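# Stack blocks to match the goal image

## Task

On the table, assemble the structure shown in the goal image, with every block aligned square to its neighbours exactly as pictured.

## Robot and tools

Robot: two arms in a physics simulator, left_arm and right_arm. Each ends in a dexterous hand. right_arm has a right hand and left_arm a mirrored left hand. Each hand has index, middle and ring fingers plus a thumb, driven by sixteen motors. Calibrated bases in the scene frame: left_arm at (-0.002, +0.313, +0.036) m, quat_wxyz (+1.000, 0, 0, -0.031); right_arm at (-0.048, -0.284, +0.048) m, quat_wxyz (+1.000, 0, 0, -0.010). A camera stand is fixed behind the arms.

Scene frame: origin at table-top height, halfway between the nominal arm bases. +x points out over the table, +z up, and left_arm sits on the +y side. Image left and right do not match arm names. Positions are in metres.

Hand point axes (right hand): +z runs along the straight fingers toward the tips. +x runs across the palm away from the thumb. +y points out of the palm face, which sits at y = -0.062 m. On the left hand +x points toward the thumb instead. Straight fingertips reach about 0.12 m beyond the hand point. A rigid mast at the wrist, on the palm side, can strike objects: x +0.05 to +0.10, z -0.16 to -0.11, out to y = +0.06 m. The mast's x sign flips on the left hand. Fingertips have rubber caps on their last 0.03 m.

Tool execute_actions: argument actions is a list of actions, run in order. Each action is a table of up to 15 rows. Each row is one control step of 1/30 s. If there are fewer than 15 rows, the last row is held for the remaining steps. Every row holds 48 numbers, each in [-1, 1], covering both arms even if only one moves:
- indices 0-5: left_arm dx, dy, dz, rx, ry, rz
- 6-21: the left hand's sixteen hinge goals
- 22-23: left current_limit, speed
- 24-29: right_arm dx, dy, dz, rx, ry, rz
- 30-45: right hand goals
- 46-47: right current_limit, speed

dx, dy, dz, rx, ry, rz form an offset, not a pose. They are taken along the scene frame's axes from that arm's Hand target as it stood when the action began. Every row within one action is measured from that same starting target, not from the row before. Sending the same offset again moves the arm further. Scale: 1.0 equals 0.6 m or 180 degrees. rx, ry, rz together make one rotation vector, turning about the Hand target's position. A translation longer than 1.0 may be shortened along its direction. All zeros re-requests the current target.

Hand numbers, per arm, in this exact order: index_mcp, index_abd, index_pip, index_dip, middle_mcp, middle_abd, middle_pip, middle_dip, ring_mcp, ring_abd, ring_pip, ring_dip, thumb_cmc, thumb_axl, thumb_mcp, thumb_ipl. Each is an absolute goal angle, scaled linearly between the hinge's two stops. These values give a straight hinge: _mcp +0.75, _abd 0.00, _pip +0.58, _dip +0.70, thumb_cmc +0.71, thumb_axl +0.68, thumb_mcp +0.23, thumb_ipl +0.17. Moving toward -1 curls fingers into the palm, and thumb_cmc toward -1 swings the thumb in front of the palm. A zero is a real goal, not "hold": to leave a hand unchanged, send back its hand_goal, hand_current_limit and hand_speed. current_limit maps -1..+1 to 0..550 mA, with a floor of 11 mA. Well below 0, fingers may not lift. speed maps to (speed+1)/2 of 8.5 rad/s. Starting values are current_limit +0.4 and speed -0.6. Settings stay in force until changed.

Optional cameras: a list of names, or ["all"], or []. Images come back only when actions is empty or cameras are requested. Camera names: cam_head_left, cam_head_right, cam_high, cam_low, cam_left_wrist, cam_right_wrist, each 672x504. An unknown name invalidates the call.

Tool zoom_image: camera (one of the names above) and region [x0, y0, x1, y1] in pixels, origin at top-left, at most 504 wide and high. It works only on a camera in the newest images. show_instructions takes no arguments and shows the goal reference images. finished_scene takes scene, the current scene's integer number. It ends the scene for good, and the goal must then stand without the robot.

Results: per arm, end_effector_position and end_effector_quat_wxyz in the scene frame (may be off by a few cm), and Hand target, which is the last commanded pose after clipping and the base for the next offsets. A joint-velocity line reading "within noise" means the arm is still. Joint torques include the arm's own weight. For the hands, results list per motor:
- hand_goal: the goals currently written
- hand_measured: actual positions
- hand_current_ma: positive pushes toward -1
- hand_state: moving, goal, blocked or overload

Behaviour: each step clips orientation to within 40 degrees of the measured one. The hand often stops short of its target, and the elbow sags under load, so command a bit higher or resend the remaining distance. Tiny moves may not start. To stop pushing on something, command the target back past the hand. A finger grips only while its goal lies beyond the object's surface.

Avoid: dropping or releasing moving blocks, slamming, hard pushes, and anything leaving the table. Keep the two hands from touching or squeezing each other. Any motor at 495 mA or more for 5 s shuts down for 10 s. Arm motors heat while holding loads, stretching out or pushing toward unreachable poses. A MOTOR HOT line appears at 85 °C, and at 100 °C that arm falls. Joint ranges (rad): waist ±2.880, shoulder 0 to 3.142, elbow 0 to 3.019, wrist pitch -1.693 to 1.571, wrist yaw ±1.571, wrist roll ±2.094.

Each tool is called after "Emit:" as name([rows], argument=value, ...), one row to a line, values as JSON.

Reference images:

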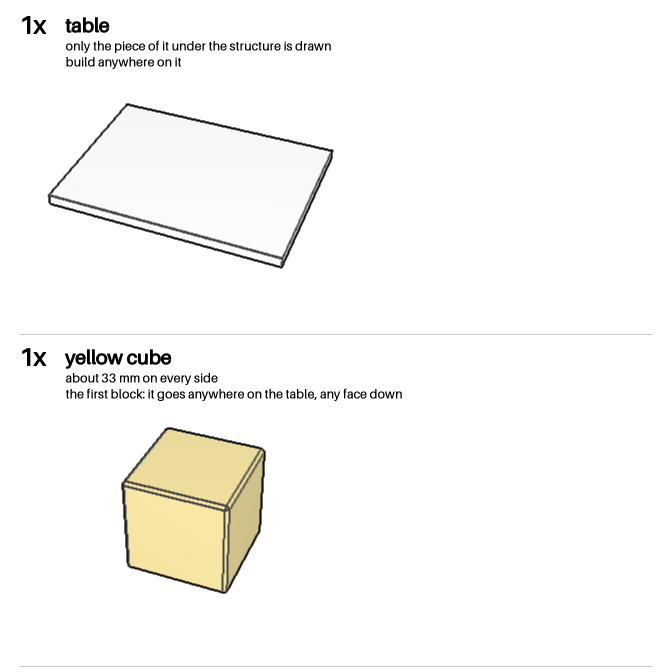

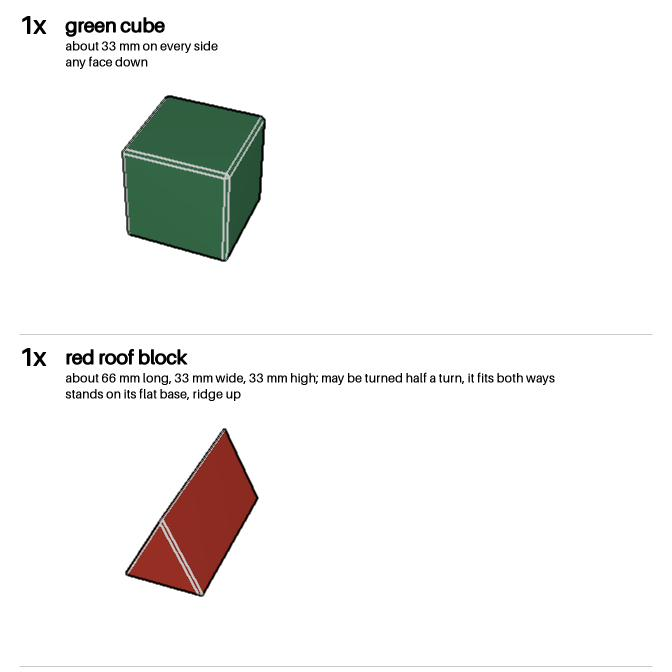

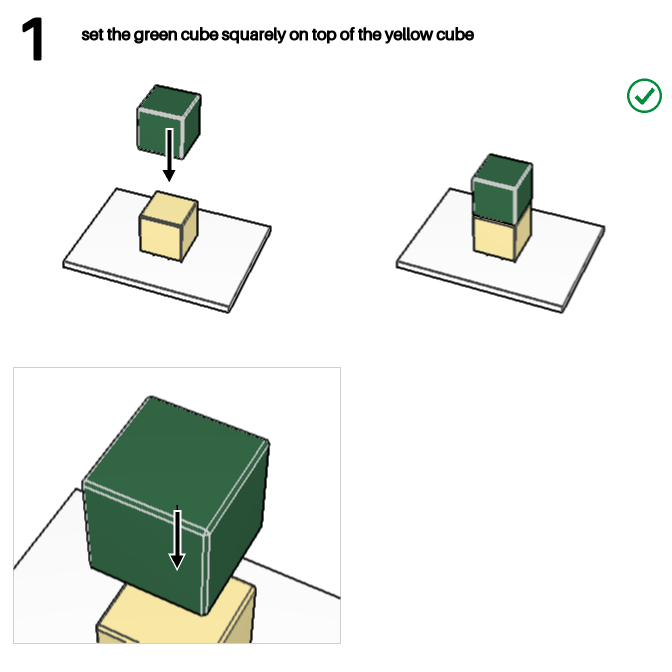

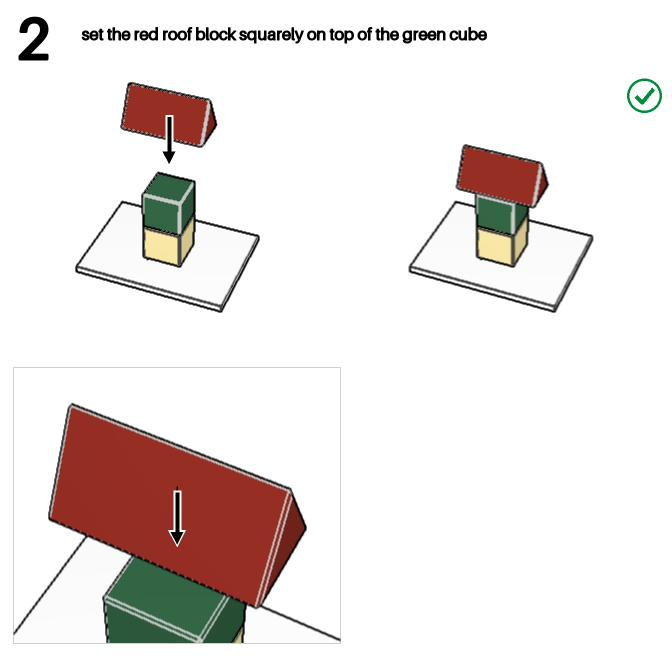

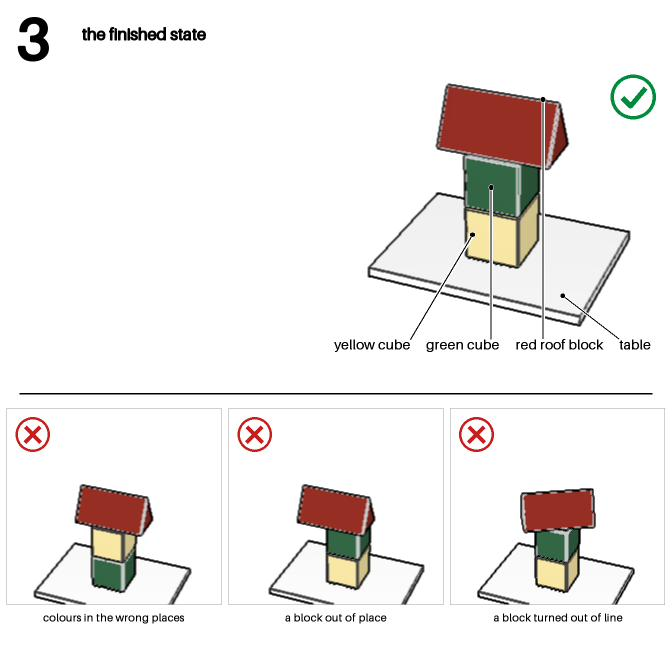

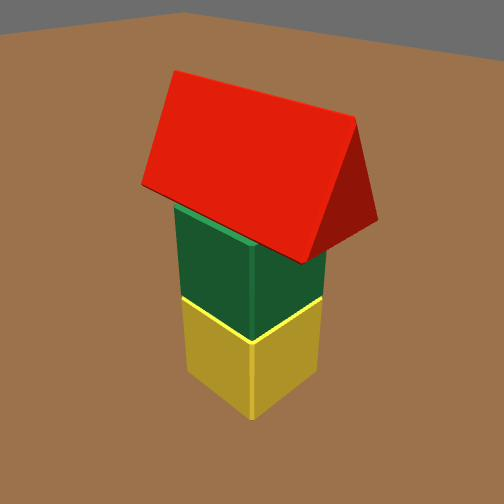

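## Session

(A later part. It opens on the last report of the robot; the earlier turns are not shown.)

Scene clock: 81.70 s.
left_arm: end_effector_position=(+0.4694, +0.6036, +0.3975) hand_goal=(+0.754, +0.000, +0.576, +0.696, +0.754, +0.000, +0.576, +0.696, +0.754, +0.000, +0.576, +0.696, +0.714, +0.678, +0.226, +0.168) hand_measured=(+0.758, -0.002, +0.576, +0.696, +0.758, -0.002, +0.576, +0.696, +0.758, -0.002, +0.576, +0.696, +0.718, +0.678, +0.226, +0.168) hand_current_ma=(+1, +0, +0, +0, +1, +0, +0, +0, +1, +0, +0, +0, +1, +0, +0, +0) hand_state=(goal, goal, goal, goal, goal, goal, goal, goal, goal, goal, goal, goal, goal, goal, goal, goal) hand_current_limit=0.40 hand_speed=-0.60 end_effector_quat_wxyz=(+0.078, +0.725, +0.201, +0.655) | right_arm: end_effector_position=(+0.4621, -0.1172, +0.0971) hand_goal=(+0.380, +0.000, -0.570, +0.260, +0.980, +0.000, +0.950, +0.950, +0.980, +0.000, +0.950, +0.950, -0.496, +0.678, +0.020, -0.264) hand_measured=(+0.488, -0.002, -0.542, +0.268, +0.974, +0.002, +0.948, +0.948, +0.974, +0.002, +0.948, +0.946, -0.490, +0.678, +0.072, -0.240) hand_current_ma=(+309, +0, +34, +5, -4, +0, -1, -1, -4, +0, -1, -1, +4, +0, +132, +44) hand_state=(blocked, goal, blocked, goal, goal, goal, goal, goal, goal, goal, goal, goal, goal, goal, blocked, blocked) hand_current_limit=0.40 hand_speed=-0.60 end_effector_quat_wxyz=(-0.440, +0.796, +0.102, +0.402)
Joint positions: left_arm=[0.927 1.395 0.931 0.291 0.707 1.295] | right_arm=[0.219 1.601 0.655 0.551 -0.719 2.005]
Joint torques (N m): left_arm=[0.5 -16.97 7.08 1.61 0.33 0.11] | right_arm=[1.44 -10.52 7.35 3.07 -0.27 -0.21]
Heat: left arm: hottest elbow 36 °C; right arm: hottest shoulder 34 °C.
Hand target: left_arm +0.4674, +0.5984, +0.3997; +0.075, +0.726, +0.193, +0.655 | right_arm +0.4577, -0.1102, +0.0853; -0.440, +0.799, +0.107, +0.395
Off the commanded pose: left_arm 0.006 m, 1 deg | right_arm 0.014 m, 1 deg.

Emit:
execute_actions([
  [[0,0,0,0,0,0,0.754,0,0.576,0.696,0.754,0,0.576,0.696,0.754,0,0.576,0.696,0.714,0.678,0.226,0.168,0.4,-0.6,0.000,-0.002,-0.008,0,0,0,0.38,0,-0.57,0.26,0.98,0,0.95,0.95,0.98,0,0.95,0.95,-0.497,0.677,0.02,-0.265,0.4,-0.6]],
], cameras=["cam_high","cam_low"])

Emit:
zoom_image(camera="cam_high", region=[273, 200, 318, 245])

Emit:
zoom_image(camera="cam_low", region=[335, 210, 385, 260])

Scene clock: 83.20 s.
left_arm: end_effector_position=(+0.4694, +0.6036, +0.3975) hand_goal=(+0.754, +0.000, +0.576, +0.696, +0.754, +0.000, +0.576, +0.696, +0.754, +0.000, +0.576, +0.696, +0.714, +0.678, +0.226, +0.168) hand_measured=(+0.758, -0.002, +0.576, +0.696, +0.758, -0.002, +0.576, +0.696, +0.758, -0.002, +0.576, +0.696, +0.718, +0.678, +0.226, +0.168) hand_current_ma=(+1, +0, +0, +0, +1, +0, +0, +0, +1, +0, +0, +0, +1, +0, +0, +0) hand_state=(goal, goal, goal, goal, goal, goal, goal, goal, goal, goal, goal, goal, goal, goal, goal, goal) hand_current_limit=0.40 hand_speed=-0.60 end_effector_quat_wxyz=(+0.078, +0.725, +0.201, +0.655) | right_arm: end_effector_position=(+0.4632, -0.1167, +0.0937) hand_goal=(+0.380, +0.000, -0.570, +0.260, +0.980, +0.000, +0.950, +0.950, +0.980, +0.000, +0.950, +0.950, -0.496, +0.678, +0.020, -0.264) hand_measured=(+0.488, -0.002, -0.542, +0.268, +0.974, +0.002, +0.948, +0.948, +0.974, +0.002, +0.948, +0.946, -0.490, +0.678, +0.072, -0.240) hand_current_ma=(+309, +0, +34, +5, -4, +0, -1, -1, -4, +0, -1, -1, +4, +0, +132, +44) hand_state=(blocked, goal, blocked, goal, goal, goal, goal, goal, goal, goal, goal, goal, goal, goal, blocked, blocked) hand_current_limit=0.40 hand_speed=-0.60 end_effector_quat_wxyz=(-0.440, +0.796, +0.103, +0.403)
Joint positions: left_arm=[0.927 1.395 0.931 0.291 0.707 1.295] | right_arm=[0.219 1.614 0.655 0.566 -0.719 2.005]
Joint torques (N m): left_arm=[0.5 -16.97 7.08 1.59 0.33 0.11] | right_arm=[1.32 -10.29 6.94 3.11 -0.35 -0.22]
Heat: left arm: hottest elbow 36 °C; right arm: hottest shoulder 34 °C.
Hand target: left_arm +0.4674, +0.5984, +0.3997; +0.075, +0.726, +0.193, +0.655 | right_arm +0.4577, -0.1112, +0.0806; -0.441, +0.799, +0.107, +0.395
Off the commanded pose: left_arm 0.006 m, 1 deg | right_arm 0.015 m, 1 deg.
Images, in order (width x height): cam_high 672x504, cam_low 672x504.

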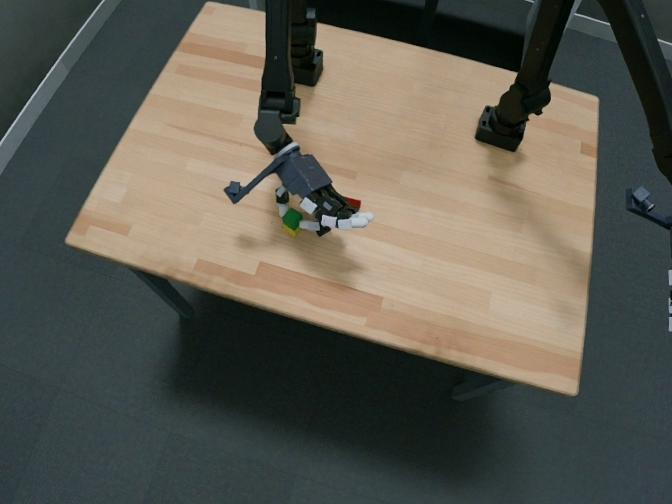

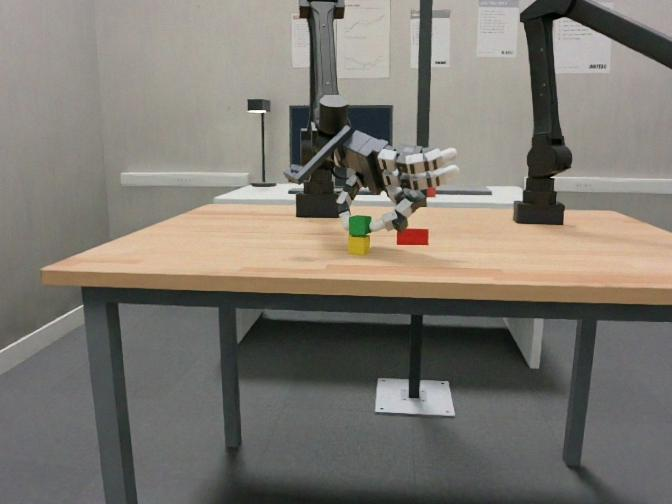

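Scaled by 11.200 from the camera's 672x504 image, which has a finer 960x720 frame.

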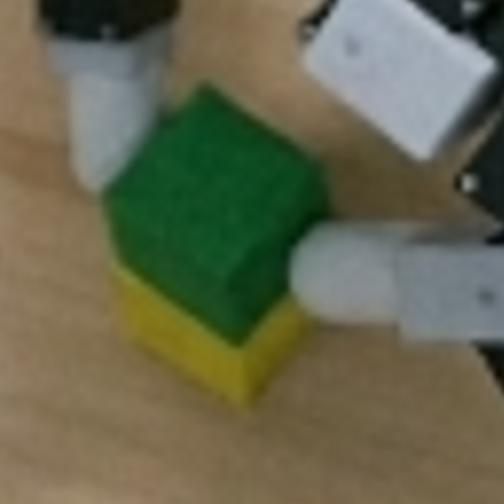

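Scaled by 10.080 from the camera's 672x504 image, which has a finer 960x720 frame.

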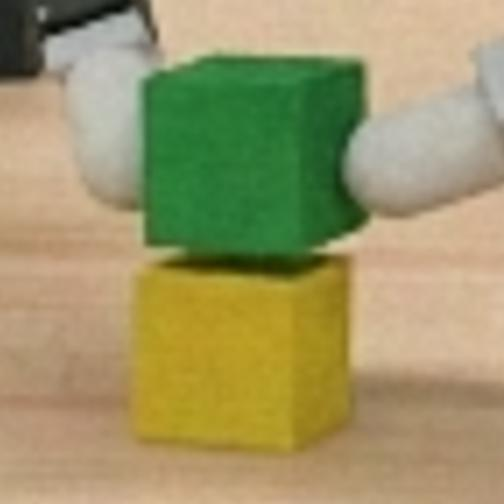

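Emit:
execute_actions([
  [[0,0,0,0,0,0,0.754,0,0.576,0.696,0.754,0,0.576,0.696,0.754,0,0.576,0.696,0.714,0.678,0.226,0.168,0.4,-0.6,-0.006,-0.009,-0.004,0,0,0,0.38,0,-0.57,0.26,0.98,0,0.95,0.95,0.98,0,0.95,0.95,-0.497,0.677,0.02,-0.265,0.4,-0.6]],
])

Scene clock: 85.03 s.
left_arm: end_effector_position=(+0.4694, +0.6036, +0.3975) hand_goal=(+0.754, +0.000, +0.576, +0.696, +0.754, +0.000, +0.576, +0.696, +0.754, +0.000, +0.576, +0.696, +0.714, +0.678, +0.226, +0.168) hand_measured=(+0.758, -0.002, +0.576, +0.696, +0.758, -0.002, +0.576, +0.696, +0.758, -0.002, +0.576, +0.696, +0.718, +0.678, +0.226, +0.168) hand_current_ma=(+1, +0, +0, +0, +1, +0, +0, +0, +1, +0, +0, +0, +1, +0, +0, +0) hand_state=(goal, goal, goal, goal, goal, goal, goal, goal, goal, goal, goal, goal, goal, goal, goal, goal) hand_current_limit=0.40 hand_speed=-0.60 end_effector_quat_wxyz=(+0.078, +0.725, +0.201, +0.655) | right_arm: end_effector_position=(+0.4564, -0.1170, +0.0886) hand_goal=(+0.380, +0.000, -0.570, +0.260, +0.980, +0.000, +0.950, +0.950, +0.980, +0.000, +0.950, +0.950, -0.496, +0.678, +0.020, -0.264) hand_measured=(+0.488, -0.002, -0.542, +0.268, +0.974, +0.002, +0.948, +0.948, +0.974, +0.002, +0.948, +0.946, -0.490, +0.678, +0.072, -0.240) hand_current_ma=(+309, +0, +34, +5, -4, +0, -1, -1, -4, +0, -1, -1, +3, +0, +132, +44) hand_state=(blocked, goal, blocked, goal, goal, goal, goal, goal, goal, goal, goal, goal, goal, goal, blocked, blocked) hand_current_limit=0.40 hand_speed=-0.60 end_effector_quat_wxyz=(-0.442, +0.797, +0.104, +0.399)
Joint positions: left_arm=[0.927 1.395 0.931 0.291 0.707 1.295] | right_arm=[0.219 1.614 0.639 0.574 -0.726 2.003]
Joint torques (N m): left_arm=[0.44 -16.91 7.08 1.59 0.33 0.11] | right_arm=[-0.03 -9.99 7.04 3.1 -0.43 -0.25]
Heat: left arm: hottest elbow 37 °C; right arm: hottest shoulder 34 °C.
Hand target: left_arm +0.4674, +0.5984, +0.3997; +0.075, +0.726, +0.193, +0.655 | right_arm +0.4540, -0.1167, +0.0781; -0.441, +0.799, +0.107, +0.395
Off the commanded pose: left_arm 0.006 m, 1 deg | right_arm 0.011 m, 1 deg.

Emit:
execute_actions([
  [[0,0,0,0,0,0,0.754,0,0.576,0.696,0.754,0,0.576,0.696,0.754,0,0.576,0.696,0.714,0.678,0.226,0.168,0.4,-0.6,0.025,-0.006,0.006,0,0,0,0.38,0,-0.57,0.26,0.98,0,0.95,0.95,0.98,0,0.95,0.95,-0.497,0.677,0.02,-0.265,0.4,-0.6]],
], cameras=["cam_high","cam_low"])

Emit:
zoom_image(camera="cam_high", region=[273, 200, 318, 245])

Emit:
zoom_image(camera="cam_low", region=[335, 210, 385, 260])

Scene clock: 86.83 s.
left_arm: end_effector_position=(+0.4694, +0.6036, +0.3975) hand_goal=(+0.754, +0.000, +0.576, +0.696, +0.754, +0.000, +0.576, +0.696, +0.754, +0.000, +0.576, +0.696, +0.714, +0.678, +0.226, +0.168) hand_measured=(+0.758, -0.002, +0.576, +0.696, +0.758, -0.002, +0.576, +0.696, +0.758, -0.002, +0.576, +0.696, +0.718, +0.678, +0.226, +0.168) hand_current_ma=(+1, +0, +0, +0, +1, +0, +0, +0, +1, +0, +0, +0, +1, +0, +0, +0) hand_state=(goal, goal, goal, goal, goal, goal, goal, goal, goal, goal, goal, goal, goal, goal, goal, goal) hand_current_limit=0.40 hand_speed=-0.60 end_effector_quat_wxyz=(+0.078, +0.725, +0.201, +0.655) | right_arm: end_effector_position=(+0.4552, -0.1153, +0.0865) hand_goal=(+0.380, +0.000, -0.570, +0.260, +0.980, +0.000, +0.950, +0.950, +0.980, +0.000, +0.950, +0.950, -0.496, +0.678, +0.020, -0.264) hand_measured=(+0.488, -0.002, -0.542, +0.268, +0.974, +0.002, +0.948, +0.948, +0.974, +0.002, +0.948, +0.946, -0.500, +0.674, +0.072, -0.240) hand_current_ma=(+306, +0, +34, +5, -4, +0, -1, -1, -4, +0, -1, -1, -2, -1, +132, +44) hand_state=(blocked, goal, blocked, goal, goal, goal, goal, goal, goal, goal, goal, goal, goal, goal, blocked, blocked) hand_current_limit=0.40 hand_speed=-0.60 end_effector_quat_wxyz=(-0.444, +0.796, +0.112, +0.395)
Joint positions: left_arm=[0.927 1.395 0.931 0.291 0.707 1.295] | right_arm=[0.218 1.619 0.639 0.573 -0.742 1.991]
Joint torques (N m): left_arm=[0.44 -16.97 7.08 1.59 0.33 0.11] | right_arm=[-0.62 -9.29 10.67 1.92 -0.46 -0.21]
Heat: left arm: hottest elbow 37 °C; right arm: hottest shoulder 34 °C.
Hand target: left_arm +0.4674, +0.5984, +0.3997; +0.075, +0.726, +0.193, +0.655 | right_arm +0.4690, -0.1203, +0.0816; -0.441, +0.799, +0.107, +0.395
Off the commanded pose: left_arm 0.006 m, 1 deg | right_arm 0.015 m, 1 deg.
Images, in order (width x height): cam_high 672x504, cam_low 672x504.

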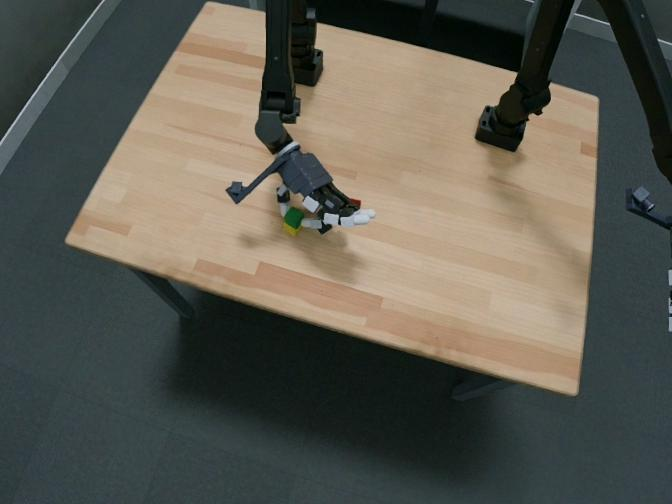

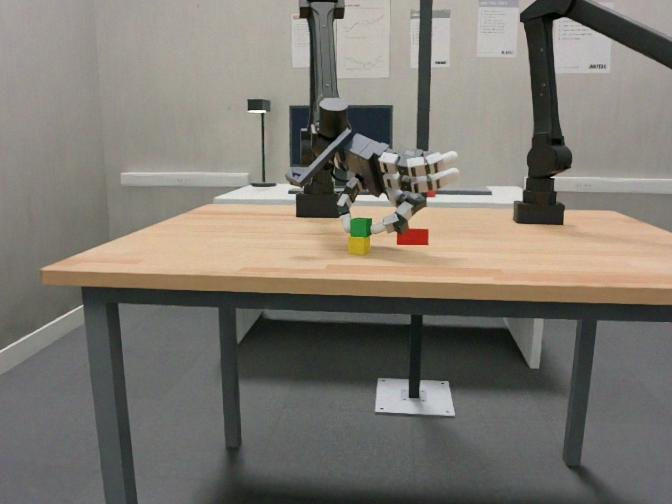

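Scaled by 11.200 from the camera's 672x504 image, which has a finer 960x720 frame.

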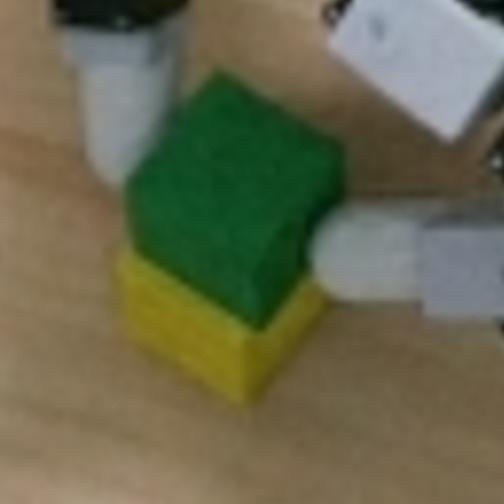

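Scaled by 10.080 from the camera's 672x504 image, which has a finer 960x720 frame.

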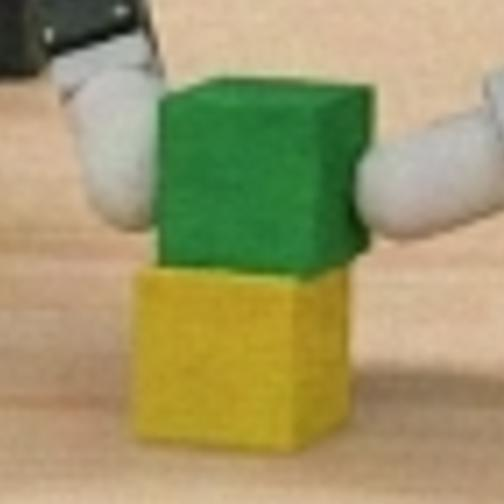

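Emit:
execute_actions([
  [[0,0,0,0,0,0,0.754,0,0.576,0.696,0.754,0,0.576,0.696,0.754,0,0.576,0.696,0.714,0.678,0.226,0.168,0.4,-0.6,0.006,0,0.012,0,0,0,0.38,0,-0.57,0.26,0.98,0,0.95,0.95,0.98,0,0.95,0.95,-0.497,0.677,0.02,-0.265,0.4,-0.6]],
  [[0,0,0,0,0,0,0.754,0,0.576,0.696,0.754,0,0.576,0.696,0.754,0,0.576,0.696,0.714,0.678,0.226,0.168,0.4,-0.6,0.0,-0.010,0.0,0,0,-0.02,0.38,0,-0.57,0.26,0.98,0,0.95,0.95,0.98,0,0.95,0.95,-0.497,0.677,0.02,-0.265,0.4,-0.6]],
], cameras=["cam_high","cam_low"])

Emit:
zoom_image(camera="cam_high", region=[273, 200, 318, 245])

Emit:
zoom_image(camera="cam_low", region=[335, 210, 385, 260])

Scene clock: 89.90 s.
left_arm: end_effector_position=(+0.4694, +0.6036, +0.3975) hand_goal=(+0.754, +0.000, +0.576, +0.696, +0.754, +0.000, +0.576, +0.696, +0.754, +0.000, +0.576, +0.696, +0.714, +0.678, +0.226, +0.168) hand_measured=(+0.758, -0.002, +0.576, +0.696, +0.758, -0.002, +0.576, +0.696, +0.758, -0.002, +0.576, +0.696, +0.718, +0.678, +0.226, +0.168) hand_current_ma=(+1, +0, +0, +0, +1, +0, +0, +0, +1, +0, +0, +0, +1, +0, +0, +0) hand_state=(goal, goal, goal, goal, goal, goal, goal, goal, goal, goal, goal, goal, goal, goal, goal, goal) hand_current_limit=0.40 hand_speed=-0.60 end_effector_quat_wxyz=(+0.078, +0.725, +0.201, +0.655) | right_arm: end_effector_position=(+0.4626, -0.1238, +0.0861) hand_goal=(+0.380, +0.000, -0.570, +0.260, +0.980, +0.000, +0.950, +0.950, +0.980, +0.000, +0.950, +0.950, -0.496, +0.678, +0.020, -0.264) hand_measured=(+0.486, -0.002, -0.542, +0.262, +0.974, +0.002, +0.948, +0.948, +0.974, +0.002, +0.948, +0.946, -0.498, +0.674, +0.074, -0.238) hand_current_ma=(+299, +0, +34, +1, -4, +0, -1, -1, -4, +0, -1, -1, -1, -1, +139, +45) hand_state=(blocked, goal, blocked, goal, goal, goal, goal, goal, goal, goal, goal, goal, goal, goal, blocked, blocked) hand_current_limit=0.40 hand_speed=-0.60 end_effector_quat_wxyz=(-0.428, +0.804, +0.089, +0.402)
Joint positions: left_arm=[0.927 1.395 0.931 0.291 0.707 1.295] | right_arm=[0.217 1.619 0.651 0.556 -0.686 2.008]
Joint torques (N m): left_arm=[0.5 -16.97 7.06 1.58 0.33 0.11] | right_arm=[0.03 -11.28 9.55 2.84 -0.16 -0.08]
Heat: left arm: hottest elbow 37 °C; right arm: hottest elbow 35 °C.
Hand target: left_arm +0.4674, +0.5984, +0.3997; +0.075, +0.726, +0.193, +0.655 | right_arm +0.4726, -0.1263, +0.0888; -0.428, +0.802, +0.082, +0.409
Off the commanded pose: left_arm 0.006 m, 1 deg | right_arm 0.011 m, 1 deg.
Images, in order (width x height): cam_high 672x504, cam_low 672x504.

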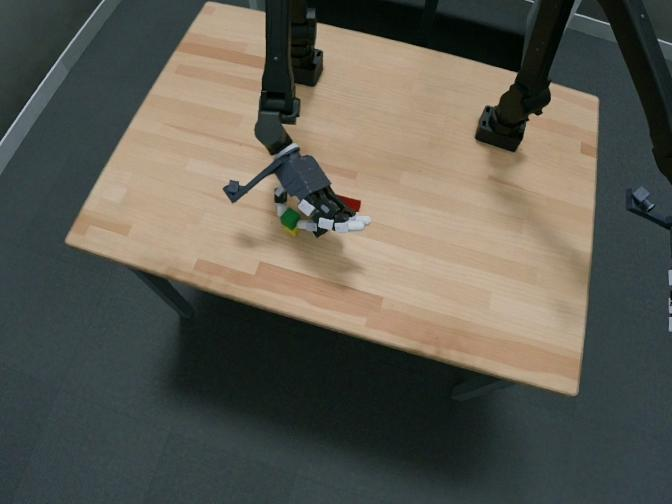

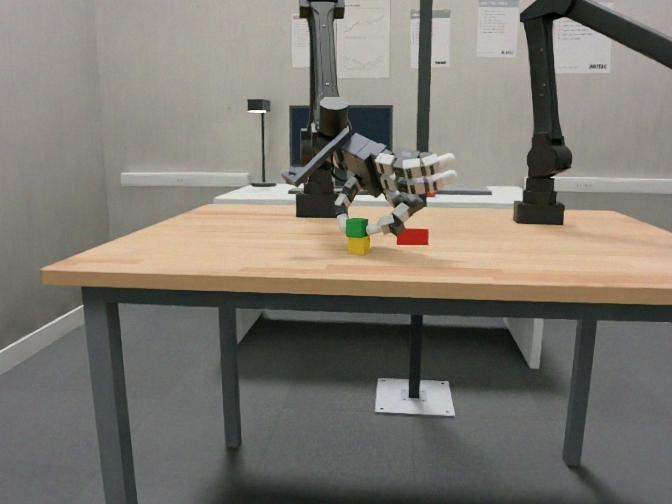

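Scaled by 11.200 from the camera's 672x504 image, which has a finer 960x720 frame.

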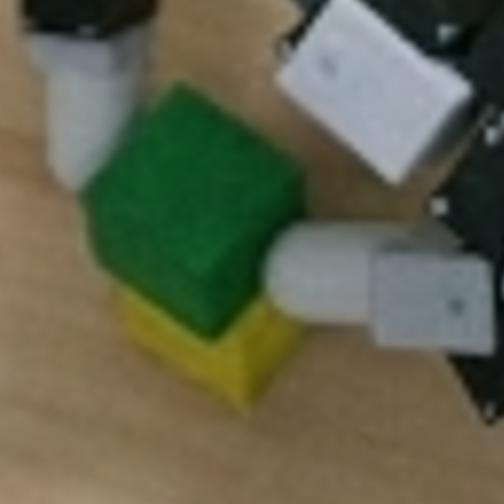

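Scaled by 10.080 from the camera's 672x504 image, which has a finer 960x720 frame.

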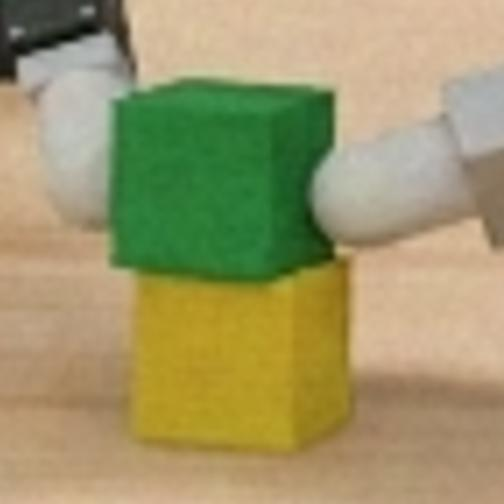

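Emit:
execute_actions([
  [[0,0,0,0,0,0,0.754,0,0.576,0.696,0.754,0,0.576,0.696,0.754,0,0.576,0.696,0.714,0.678,0.226,0.168,0.4,-0.6,0.0,0.004,0.02,0.0055,-0.001,0,0.38,0,-0.57,0.26,0.98,0,0.95,0.95,0.98,0,0.95,0.95,-0.497,0.677,0.02,-0.265,0.4,-0.6]],
])

Scene clock: 92.10 s.
left_arm: end_effector_position=(+0.4694, +0.6036, +0.3975) hand_goal=(+0.754, +0.000, +0.576, +0.696, +0.754, +0.000, +0.576, +0.696, +0.754, +0.000, +0.576, +0.696, +0.714, +0.678, +0.226, +0.168) hand_measured=(+0.758, -0.002, +0.576, +0.696, +0.758, -0.002, +0.576, +0.696, +0.758, -0.002, +0.576, +0.696, +0.718, +0.678, +0.226, +0.168) hand_current_ma=(+1, +0, +0, +0, +1, +0, +0, +0, +1, +0, +0, +0, +1, +0, +0, +0) hand_state=(goal, goal, goal, goal, goal, goal, goal, goal, goal, goal, goal, goal, goal, goal, goal, goal) hand_current_limit=0.40 hand_speed=-0.60 end_effector_quat_wxyz=(+0.078, +0.725, +0.201, +0.655) | right_arm: end_effector_position=(+0.4616, -0.1232, +0.0865) hand_goal=(+0.380, +0.000, -0.570, +0.260, +0.980, +0.000, +0.950, +0.950, +0.980, +0.000, +0.950, +0.950, -0.496, +0.678, +0.020, -0.264) hand_measured=(+0.486, -0.002, -0.542, +0.264, +0.974, +0.002, +0.948, +0.948, +0.974, +0.002, +0.948, +0.946, -0.498, +0.674, +0.074, -0.238) hand_current_ma=(+299, +0, +34, +2, -4, +0, -1, -1, -4, +0, -1, -1, -1, -1, +139, +45) hand_state=(blocked, goal, blocked, goal, goal, goal, goal, goal, goal, goal, goal, goal, goal, goal, blocked, blocked) hand_current_limit=0.40 hand_speed=-0.60 end_effector_quat_wxyz=(-0.432, +0.805, +0.081, +0.399)
Joint positions: left_arm=[0.927 1.395 0.931 0.291 0.707 1.295] | right_arm=[0.217 1.617 0.651 0.556 -0.686 2.027]
Joint torques (N m): left_arm=[0.44 -16.97 7.08 1.59 0.33 0.11] | right_arm=[-0.97 -13.45 9.83 2.35 -0.35 -0.05]
Heat: left arm: hottest elbow 37 °C; right arm: hottest elbow 35 °C.
Hand target: left_arm +0.4674, +0.5984, +0.3997; +0.075, +0.726, +0.193, +0.655 | right_arm +0.4727, -0.1240, +0.1010; -0.435, +0.798, +0.079, +0.411
Off the commanded pose: left_arm 0.006 m, 1 deg | right_arm 0.018 m, 2 deg.

Emit:
execute_actions([
  [[0,0,0,0,0,0,0.754,0,0.576,0.696,0.754,0,0.576,0.696,0.754,0,0.576,0.696,0.714,0.678,0.226,0.168,0.4,-0.6,0.0,0.003,0.012,0,0,0,0.38,0,-0.57,0.26,0.98,0,0.95,0.95,0.98,0,0.95,0.95,-0.497,0.677,0.02,-0.265,0.4,-0.6]],
], cameras=["cam_high","cam_low"])

Emit:
zoom_image(camera="cam_high", region=[273, 200, 318, 245])

Emit:
zoom_image(camera="cam_low", region=[335, 210, 385, 260])

Scene clock: 93.43 s.
left_arm: end_effector_position=(+0.4694, +0.6036, +0.3975) hand_goal=(+0.754, +0.000, +0.576, +0.696, +0.754, +0.000, +0.576, +0.696, +0.754, +0.000, +0.576, +0.696, +0.714, +0.678, +0.226, +0.168) hand_measured=(+0.758, -0.002, +0.576, +0.696, +0.758, -0.002, +0.576, +0.696, +0.758, -0.002, +0.576, +0.696, +0.718, +0.678, +0.226, +0.168) hand_current_ma=(+1, +0, +0, +0, +1, +0, +0, +0, +1, +0, +0, +0, +1, +0, +0, +0) hand_state=(goal, goal, goal, goal, goal, goal, goal, goal, goal, goal, goal, goal, goal, goal, goal, goal) hand_current_limit=0.40 hand_speed=-0.60 end_effector_quat_wxyz=(+0.078, +0.725, +0.201, +0.655) | right_arm: end_effector_position=(+0.4603, -0.1232, +0.0911) hand_goal=(+0.380, +0.000, -0.570, +0.260, +0.980, +0.000, +0.950, +0.950, +0.980, +0.000, +0.950, +0.950, -0.496, +0.678, +0.020, -0.264) hand_measured=(+0.486, -0.002, -0.542, +0.268, +0.974, +0.002, +0.948, +0.948, +0.974, +0.002, +0.948, +0.946, -0.496, +0.674, +0.074, -0.238) hand_current_ma=(+299, +0, +34, +4, -4, +0, -1, -1, -4, +0, -1, -1, +0, -1, +139, +45) hand_state=(blocked, goal, blocked, goal, goal, goal, goal, goal, goal, goal, goal, goal, goal, goal, blocked, blocked) hand_current_limit=0.40 hand_speed=-0.60 end_effector_quat_wxyz=(-0.433, +0.805, +0.078, +0.398)
Joint positions: left_arm=[0.927 1.395 0.931 0.291 0.707 1.295] | right_arm=[0.217 1.601 0.651 0.541 -0.685 2.035]
Joint torques (N m): left_arm=[0.44 -16.97 7.08 1.58 0.33 0.11] | right_arm=[-0.09 -13.33 10.41 2.07 -0.27 -0.11]
Heat: left arm: hottest elbow 37 °C; right arm: hottest elbow 35 °C.
Hand target: left_arm +0.4674, +0.5984, +0.3997; +0.075, +0.726, +0.193, +0.655 | right_arm +0.4726, -0.1221, +0.1081; -0.435, +0.798, +0.079, +0.411
Off the commanded pose: left_arm 0.006 m, 1 deg | right_arm 0.021 m, 2 deg.
Images, in order (width x height): cam_high 672x504, cam_low 672x504.

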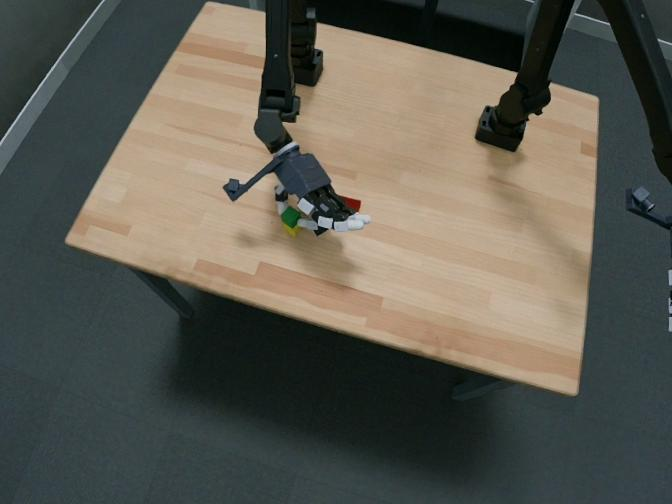

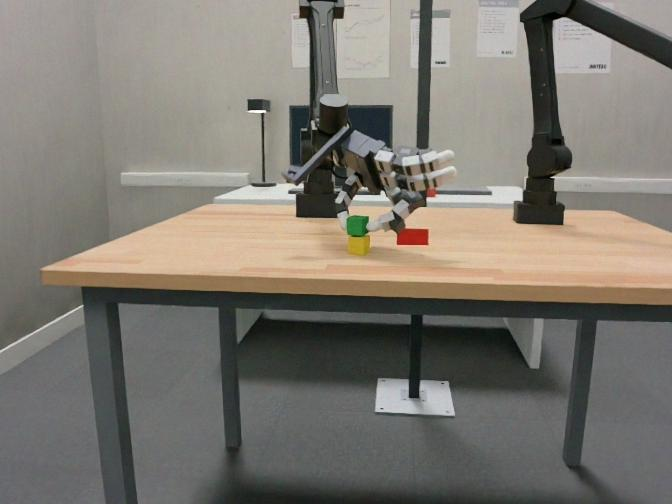

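Scaled by 11.200 from the camera's 672x504 image, which has a finer 960x720 frame.

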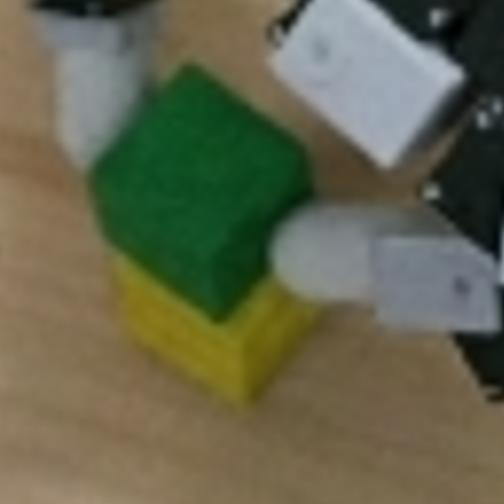

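Scaled by 10.080 from the camera's 672x504 image, which has a finer 960x720 frame.

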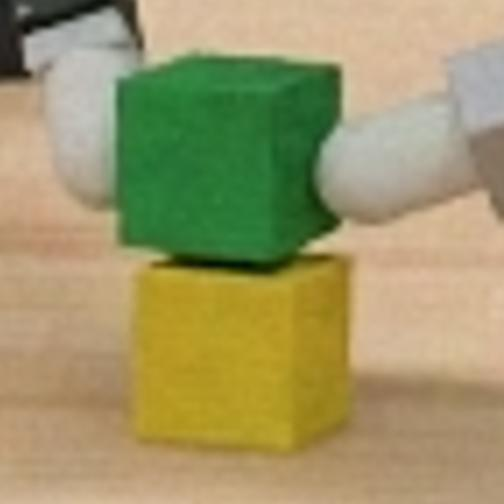

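Emit:
execute_actions([
  [[0,0,0,0,0,0,0.754,0,0.576,0.696,0.754,0,0.576,0.696,0.754,0,0.576,0.696,0.714,0.678,0.226,0.168,0.4,-0.6,0.002,0.009,0.0,0.019,-0.0037,0,0.38,0,-0.57,0.26,0.98,0,0.95,0.95,0.98,0,0.95,0.95,-0.497,0.677,0.02,-0.265,0.4,-0.6]],
], cameras=["cam_high","cam_low"])

Emit:
zoom_image(camera="cam_high", region=[273, 200, 318, 245])

Emit:
zoom_image(camera="cam_low", region=[335, 210, 385, 260])

Scene clock: 97.10 s.
left_arm: end_effector_position=(+0.4694, +0.6036, +0.3975) hand_goal=(+0.754, +0.000, +0.576, +0.696, +0.754, +0.000, +0.576, +0.696, +0.754, +0.000, +0.576, +0.696, +0.714, +0.678, +0.226, +0.168) hand_measured=(+0.758, -0.002, +0.576, +0.696, +0.758, -0.002, +0.576, +0.696, +0.758, -0.002, +0.576, +0.696, +0.718, +0.678, +0.226, +0.168) hand_current_ma=(+1, +0, +0, +0, +1, +0, +0, +0, +1, +0, +0, +0, +1, +0, +0, +0) hand_state=(goal, goal, goal, goal, goal, goal, goal, goal, goal, goal, goal, goal, goal, goal, goal, goal) hand_current_limit=0.40 hand_speed=-0.60 end_effector_quat_wxyz=(+0.078, +0.725, +0.201, +0.655) | right_arm: end_effector_position=(+0.4653, -0.1164, +0.1041) hand_goal=(+0.380, +0.000, -0.570, +0.260, +0.980, +0.000, +0.950, +0.950, +0.980, +0.000, +0.950, +0.950, -0.496, +0.678, +0.020, -0.264) hand_measured=(+0.486, -0.002, -0.542, +0.268, +0.974, +0.002, +0.948, +0.948, +0.974, +0.002, +0.948, +0.946, -0.496, +0.674, +0.074, -0.238) hand_current_ma=(+299, +0, +34, +4, -4, +0, -1, -1, -4, +0, -1, -1, +0, -1, +139, +45) hand_state=(blocked, goal, blocked, goal, goal, goal, goal, goal, goal, goal, goal, goal, goal, goal, blocked, blocked) hand_current_limit=0.40 hand_speed=-0.60 end_effector_quat_wxyz=(-0.454, +0.788, +0.072, +0.410)
Joint positions: left_arm=[0.927 1.395 0.931 0.291 0.707 1.295] | right_arm=[0.217 1.601 0.651 0.615 -0.702 2.095]
Joint torques (N m): left_arm=[0.44 -16.97 7.08 1.59 0.33 0.1] | right_arm=[-0.09 -10.93 9.36 3.17 -0.4 -0.09]
Heat: left arm: hottest elbow 37 °C; right arm: hottest elbow 35 °C.
Hand target: left_arm +0.4674, +0.5984, +0.3997; +0.075, +0.726, +0.193, +0.655 | right_arm +0.4739, -0.1168, +0.1081; -0.458, +0.782, +0.069, +0.418
Off the commanded pose: left_arm 0.006 m, 1 deg | right_arm 0.009 m, 1 deg.
joint sent to its limit (right arm) — joint 6 (wrist roll), upper limit. The joint targets still meet the commanded pose.
Images, in order (width x height): cam_high 672x504, cam_low 672x504.

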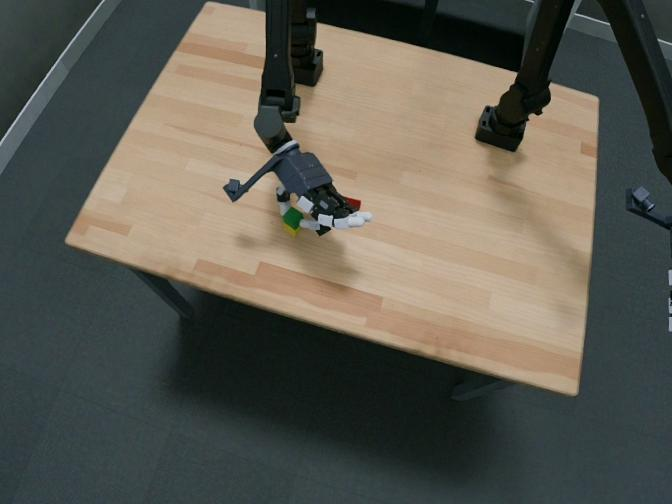

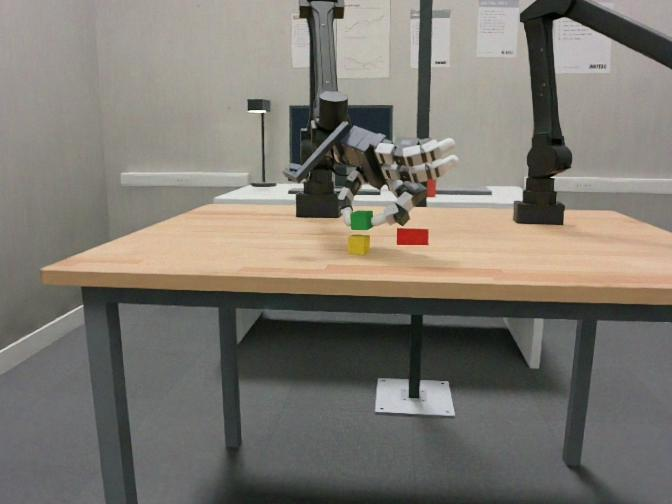

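Scaled by 11.200 from the camera's 672x504 image, which has a finer 960x720 frame.

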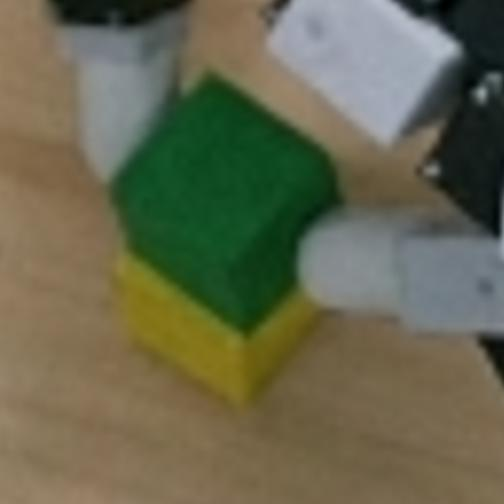

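Scaled by 10.080 from the camera's 672x504 image, which has a finer 960x720 frame.

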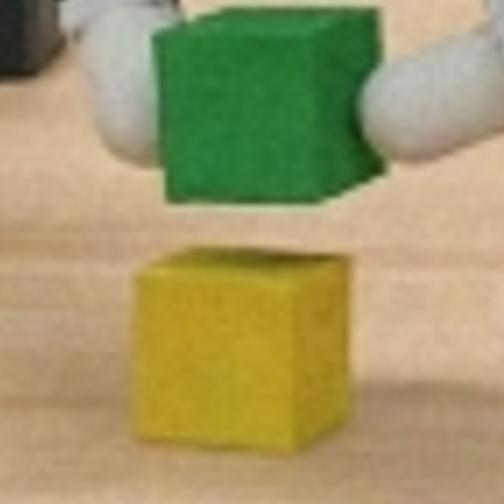

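Emit:
execute_actions([
  [[0,0,0,0,0,0,0.754,0,0.576,0.696,0.754,0,0.576,0.696,0.754,0,0.576,0.696,0.714,0.678,0.226,0.168,0.4,-0.6,-0.01,-0.009,-0.012,-0.0065,0.0013,0,0.38,0,-0.57,0.26,0.98,0,0.95,0.95,0.98,0,0.95,0.95,-0.497,0.677,0.02,-0.265,0.4,-0.6]],
])

Scene clock: 99.63 s.
left_arm: end_effector_position=(+0.4694, +0.6036, +0.3975) hand_goal=(+0.754, +0.000, +0.576, +0.696, +0.754, +0.000, +0.576, +0.696, +0.754, +0.000, +0.576, +0.696, +0.714, +0.678, +0.226, +0.168) hand_measured=(+0.758, -0.002, +0.576, +0.696, +0.758, -0.002, +0.576, +0.696, +0.758, -0.002, +0.576, +0.696, +0.718, +0.678, +0.226, +0.168) hand_current_ma=(+1, +0, +0, +0, +1, +0, +0, +0, +1, +0, +0, +0, +1, +0, +0, +0) hand_state=(goal, goal, goal, goal, goal, goal, goal, goal, goal, goal, goal, goal, goal, goal, goal, goal) hand_current_limit=0.40 hand_speed=-0.60 end_effector_quat_wxyz=(+0.078, +0.725, +0.201, +0.655) | right_arm: end_effector_position=(+0.4654, -0.1165, +0.1042) hand_goal=(+0.380, +0.000, -0.570, +0.260, +0.980, +0.000, +0.950, +0.950, +0.980, +0.000, +0.950, +0.950, -0.496, +0.678, +0.020, -0.264) hand_measured=(+0.486, -0.002, -0.542, +0.268, +0.974, +0.002, +0.948, +0.948, +0.974, +0.002, +0.948, +0.946, -0.496, +0.674, +0.074, -0.238) hand_current_ma=(+299, +0, +34, +4, -4, +0, -1, -1, -4, +0, -1, -1, +0, -1, +139, +45) hand_state=(blocked, goal, blocked, goal, goal, goal, goal, goal, goal, goal, goal, goal, goal, goal, blocked, blocked) hand_current_limit=0.40 hand_speed=-0.60 end_effector_quat_wxyz=(-0.454, +0.788, +0.072, +0.410)
Joint positions: left_arm=[0.927 1.395 0.931 0.291 0.707 1.295] | right_arm=[0.217 1.601 0.651 0.615 -0.702 2.094]
Joint torques (N m): left_arm=[0.5 -16.97 7.06 1.62 0.33 0.1] | right_arm=[-0.38 -11.4 7.97 2.99 -0.34 -0.26]
Heat: left arm: hottest elbow 37 °C; right arm: hottest elbow 35 °C.
Hand target: left_arm +0.4674, +0.5984, +0.3997; +0.075, +0.726, +0.193, +0.655 | right_arm +0.4679, -0.1222, +0.1009; -0.450, +0.787, +0.072, +0.415
Off the commanded pose: left_arm 0.006 m, 1 deg | right_arm 0.007 m, 1 deg.

Emit:
execute_actions([
  [[0,0,0,0,0,0,0.754,0,0.576,0.696,0.754,0,0.576,0.696,0.754,0,0.576,0.696,0.714,0.678,0.226,0.168,0.4,-0.6,-0.005,-0.005,-0.010,0,0,0,0.38,0,-0.57,0.26,0.98,0,0.95,0.95,0.98,0,0.95,0.95,-0.497,0.677,0.02,-0.265,0.4,-0.6]],
])

Scene clock: 100.70 s.
left_arm: end_effector_position=(+0.4694, +0.6036, +0.3975) hand_goal=(+0.754, +0.000, +0.576, +0.696, +0.754, +0.000, +0.576, +0.696, +0.754, +0.000, +0.576, +0.696, +0.714, +0.678, +0.226, +0.168) hand_measured=(+0.758, -0.002, +0.576, +0.696, +0.758, -0.002, +0.576, +0.696, +0.758, -0.002, +0.576, +0.696, +0.718, +0.678, +0.226, +0.168) hand_current_ma=(+1, +0, +0, +0, +1, +0, +0, +0, +1, +0, +0, +0, +1, +0, +0, +0) hand_state=(goal, goal, goal, goal, goal, goal, goal, goal, goal, goal, goal, goal, goal, goal, goal, goal) hand_current_limit=0.40 hand_speed=-0.60 end_effector_quat_wxyz=(+0.078, +0.725, +0.201, +0.655) | right_arm: end_effector_position=(+0.4643, -0.1165, +0.1048) hand_goal=(+0.380, +0.000, -0.570, +0.260, +0.980, +0.000, +0.950, +0.950, +0.980, +0.000, +0.950, +0.950, -0.496, +0.678, +0.020, -0.264) hand_measured=(+0.486, -0.002, -0.542, +0.268, +0.974, +0.002, +0.948, +0.948, +0.974, +0.002, +0.948, +0.946, -0.496, +0.674, +0.074, -0.238) hand_current_ma=(+299, +0, +34, +4, -4, +0, -1, -1, -4, +0, -1, -1, +0, -1, +139, +45) hand_state=(blocked, goal, blocked, goal, goal, goal, goal, goal, goal, goal, goal, goal, goal, goal, blocked, blocked) hand_current_limit=0.40 hand_speed=-0.60 end_effector_quat_wxyz=(-0.455, +0.785, +0.076, +0.414)
Joint positions: left_arm=[0.927 1.395 0.931 0.291 0.707 1.295] | right_arm=[0.216 1.601 0.644 0.632 -0.705 2.091]
Joint torques (N m): left_arm=[0.44 -16.91 7.09 1.59 0.32 0.11] | right_arm=[-0.85 -10.58 7.32 3.1 -0.44 -0.26]
Heat: left arm: hottest elbow 37 °C; right arm: hottest elbow 35 °C.
Hand target: left_arm +0.4674, +0.5984, +0.3997; +0.075, +0.726, +0.193, +0.655 | right_arm +0.4649, -0.1253, +0.0949; -0.450, +0.787, +0.072, +0.415
Off the commanded pose: left_arm 0.006 m, 1 deg | right_arm 0.013 m, 1 deg.

Emit:
execute_actions([
  [[0,0,0,0,0,0,0.754,0,0.576,0.696,0.754,0,0.576,0.696,0.754,0,0.576,0.696,0.714,0.678,0.226,0.168,0.4,-0.6,0.002,-0.005,-0.010,-0.002,0.0005,0,0.38,0,-0.57,0.26,0.98,0,0.95,0.95,0.98,0,0.95,0.95,-0.497,0.677,0.02,-0.265,0.4,-0.6]],
])

Scene clock: 101.83 s.
left_arm: end_effector_position=(+0.4694, +0.6036, +0.3975) hand_goal=(+0.754, +0.000, +0.576, +0.696, +0.754, +0.000, +0.576, +0.696, +0.754, +0.000, +0.576, +0.696, +0.714, +0.678, +0.226, +0.168) hand_measured=(+0.758, -0.002, +0.576, +0.696, +0.758, -0.002, +0.576, +0.696, +0.758, -0.002, +0.576, +0.696, +0.718, +0.678, +0.226, +0.168) hand_current_ma=(+1, +0, +0, +0, +1, +0, +0, +0, +1, +0, +0, +0, +1, +0, +0, +0) hand_state=(goal, goal, goal, goal, goal, goal, goal, goal, goal, goal, goal, goal, goal, goal, goal, goal) hand_current_limit=0.40 hand_speed=-0.60 end_effector_quat_wxyz=(+0.078, +0.725, +0.201, +0.655) | right_arm: end_effector_position=(+0.4654, -0.1195, +0.1003) hand_goal=(+0.380, +0.000, -0.570, +0.260, +0.980, +0.000, +0.950, +0.950, +0.980, +0.000, +0.950, +0.950, -0.496, +0.678, +0.020, -0.264) hand_measured=(+0.486, -0.002, -0.542, +0.268, +0.974, +0.002, +0.948, +0.948, +0.974, +0.002, +0.948, +0.946, -0.496, +0.674, +0.074, -0.238) hand_current_ma=(+299, +0, +34, +4, -4, +0, -1, -1, -4, +0, -1, -1, +0, -1, +139, +45) hand_state=(blocked, goal, blocked, goal, goal, goal, goal, goal, goal, goal, goal, goal, goal, goal, blocked, blocked) hand_current_limit=0.40 hand_speed=-0.60 end_effector_quat_wxyz=(-0.452, +0.786, +0.077, +0.414)
Joint positions: left_arm=[0.927 1.395 0.931 0.291 0.707 1.295] | right_arm=[0.21 1.613 0.644 0.637 -0.709 2.081]
Joint torques (N m): left_arm=[0.44 -16.97 7.06 1.61 0.33 0.11] | right_arm=[-1.38 -10.29 7.16 3.17 -0.44 -0.25]
Heat: left arm: hottest elbow 37 °C; right arm: hottest elbow 35 °C.
Hand target: left_arm +0.4674, +0.5984, +0.3997; +0.075, +0.726, +0.193, +0.655 | right_arm +0.4661, -0.1281, +0.0890; -0.448, +0.789, +0.073, +0.414
Off the commanded pose: left_arm 0.006 m, 1 deg | right_arm 0.014 m, 1 deg.


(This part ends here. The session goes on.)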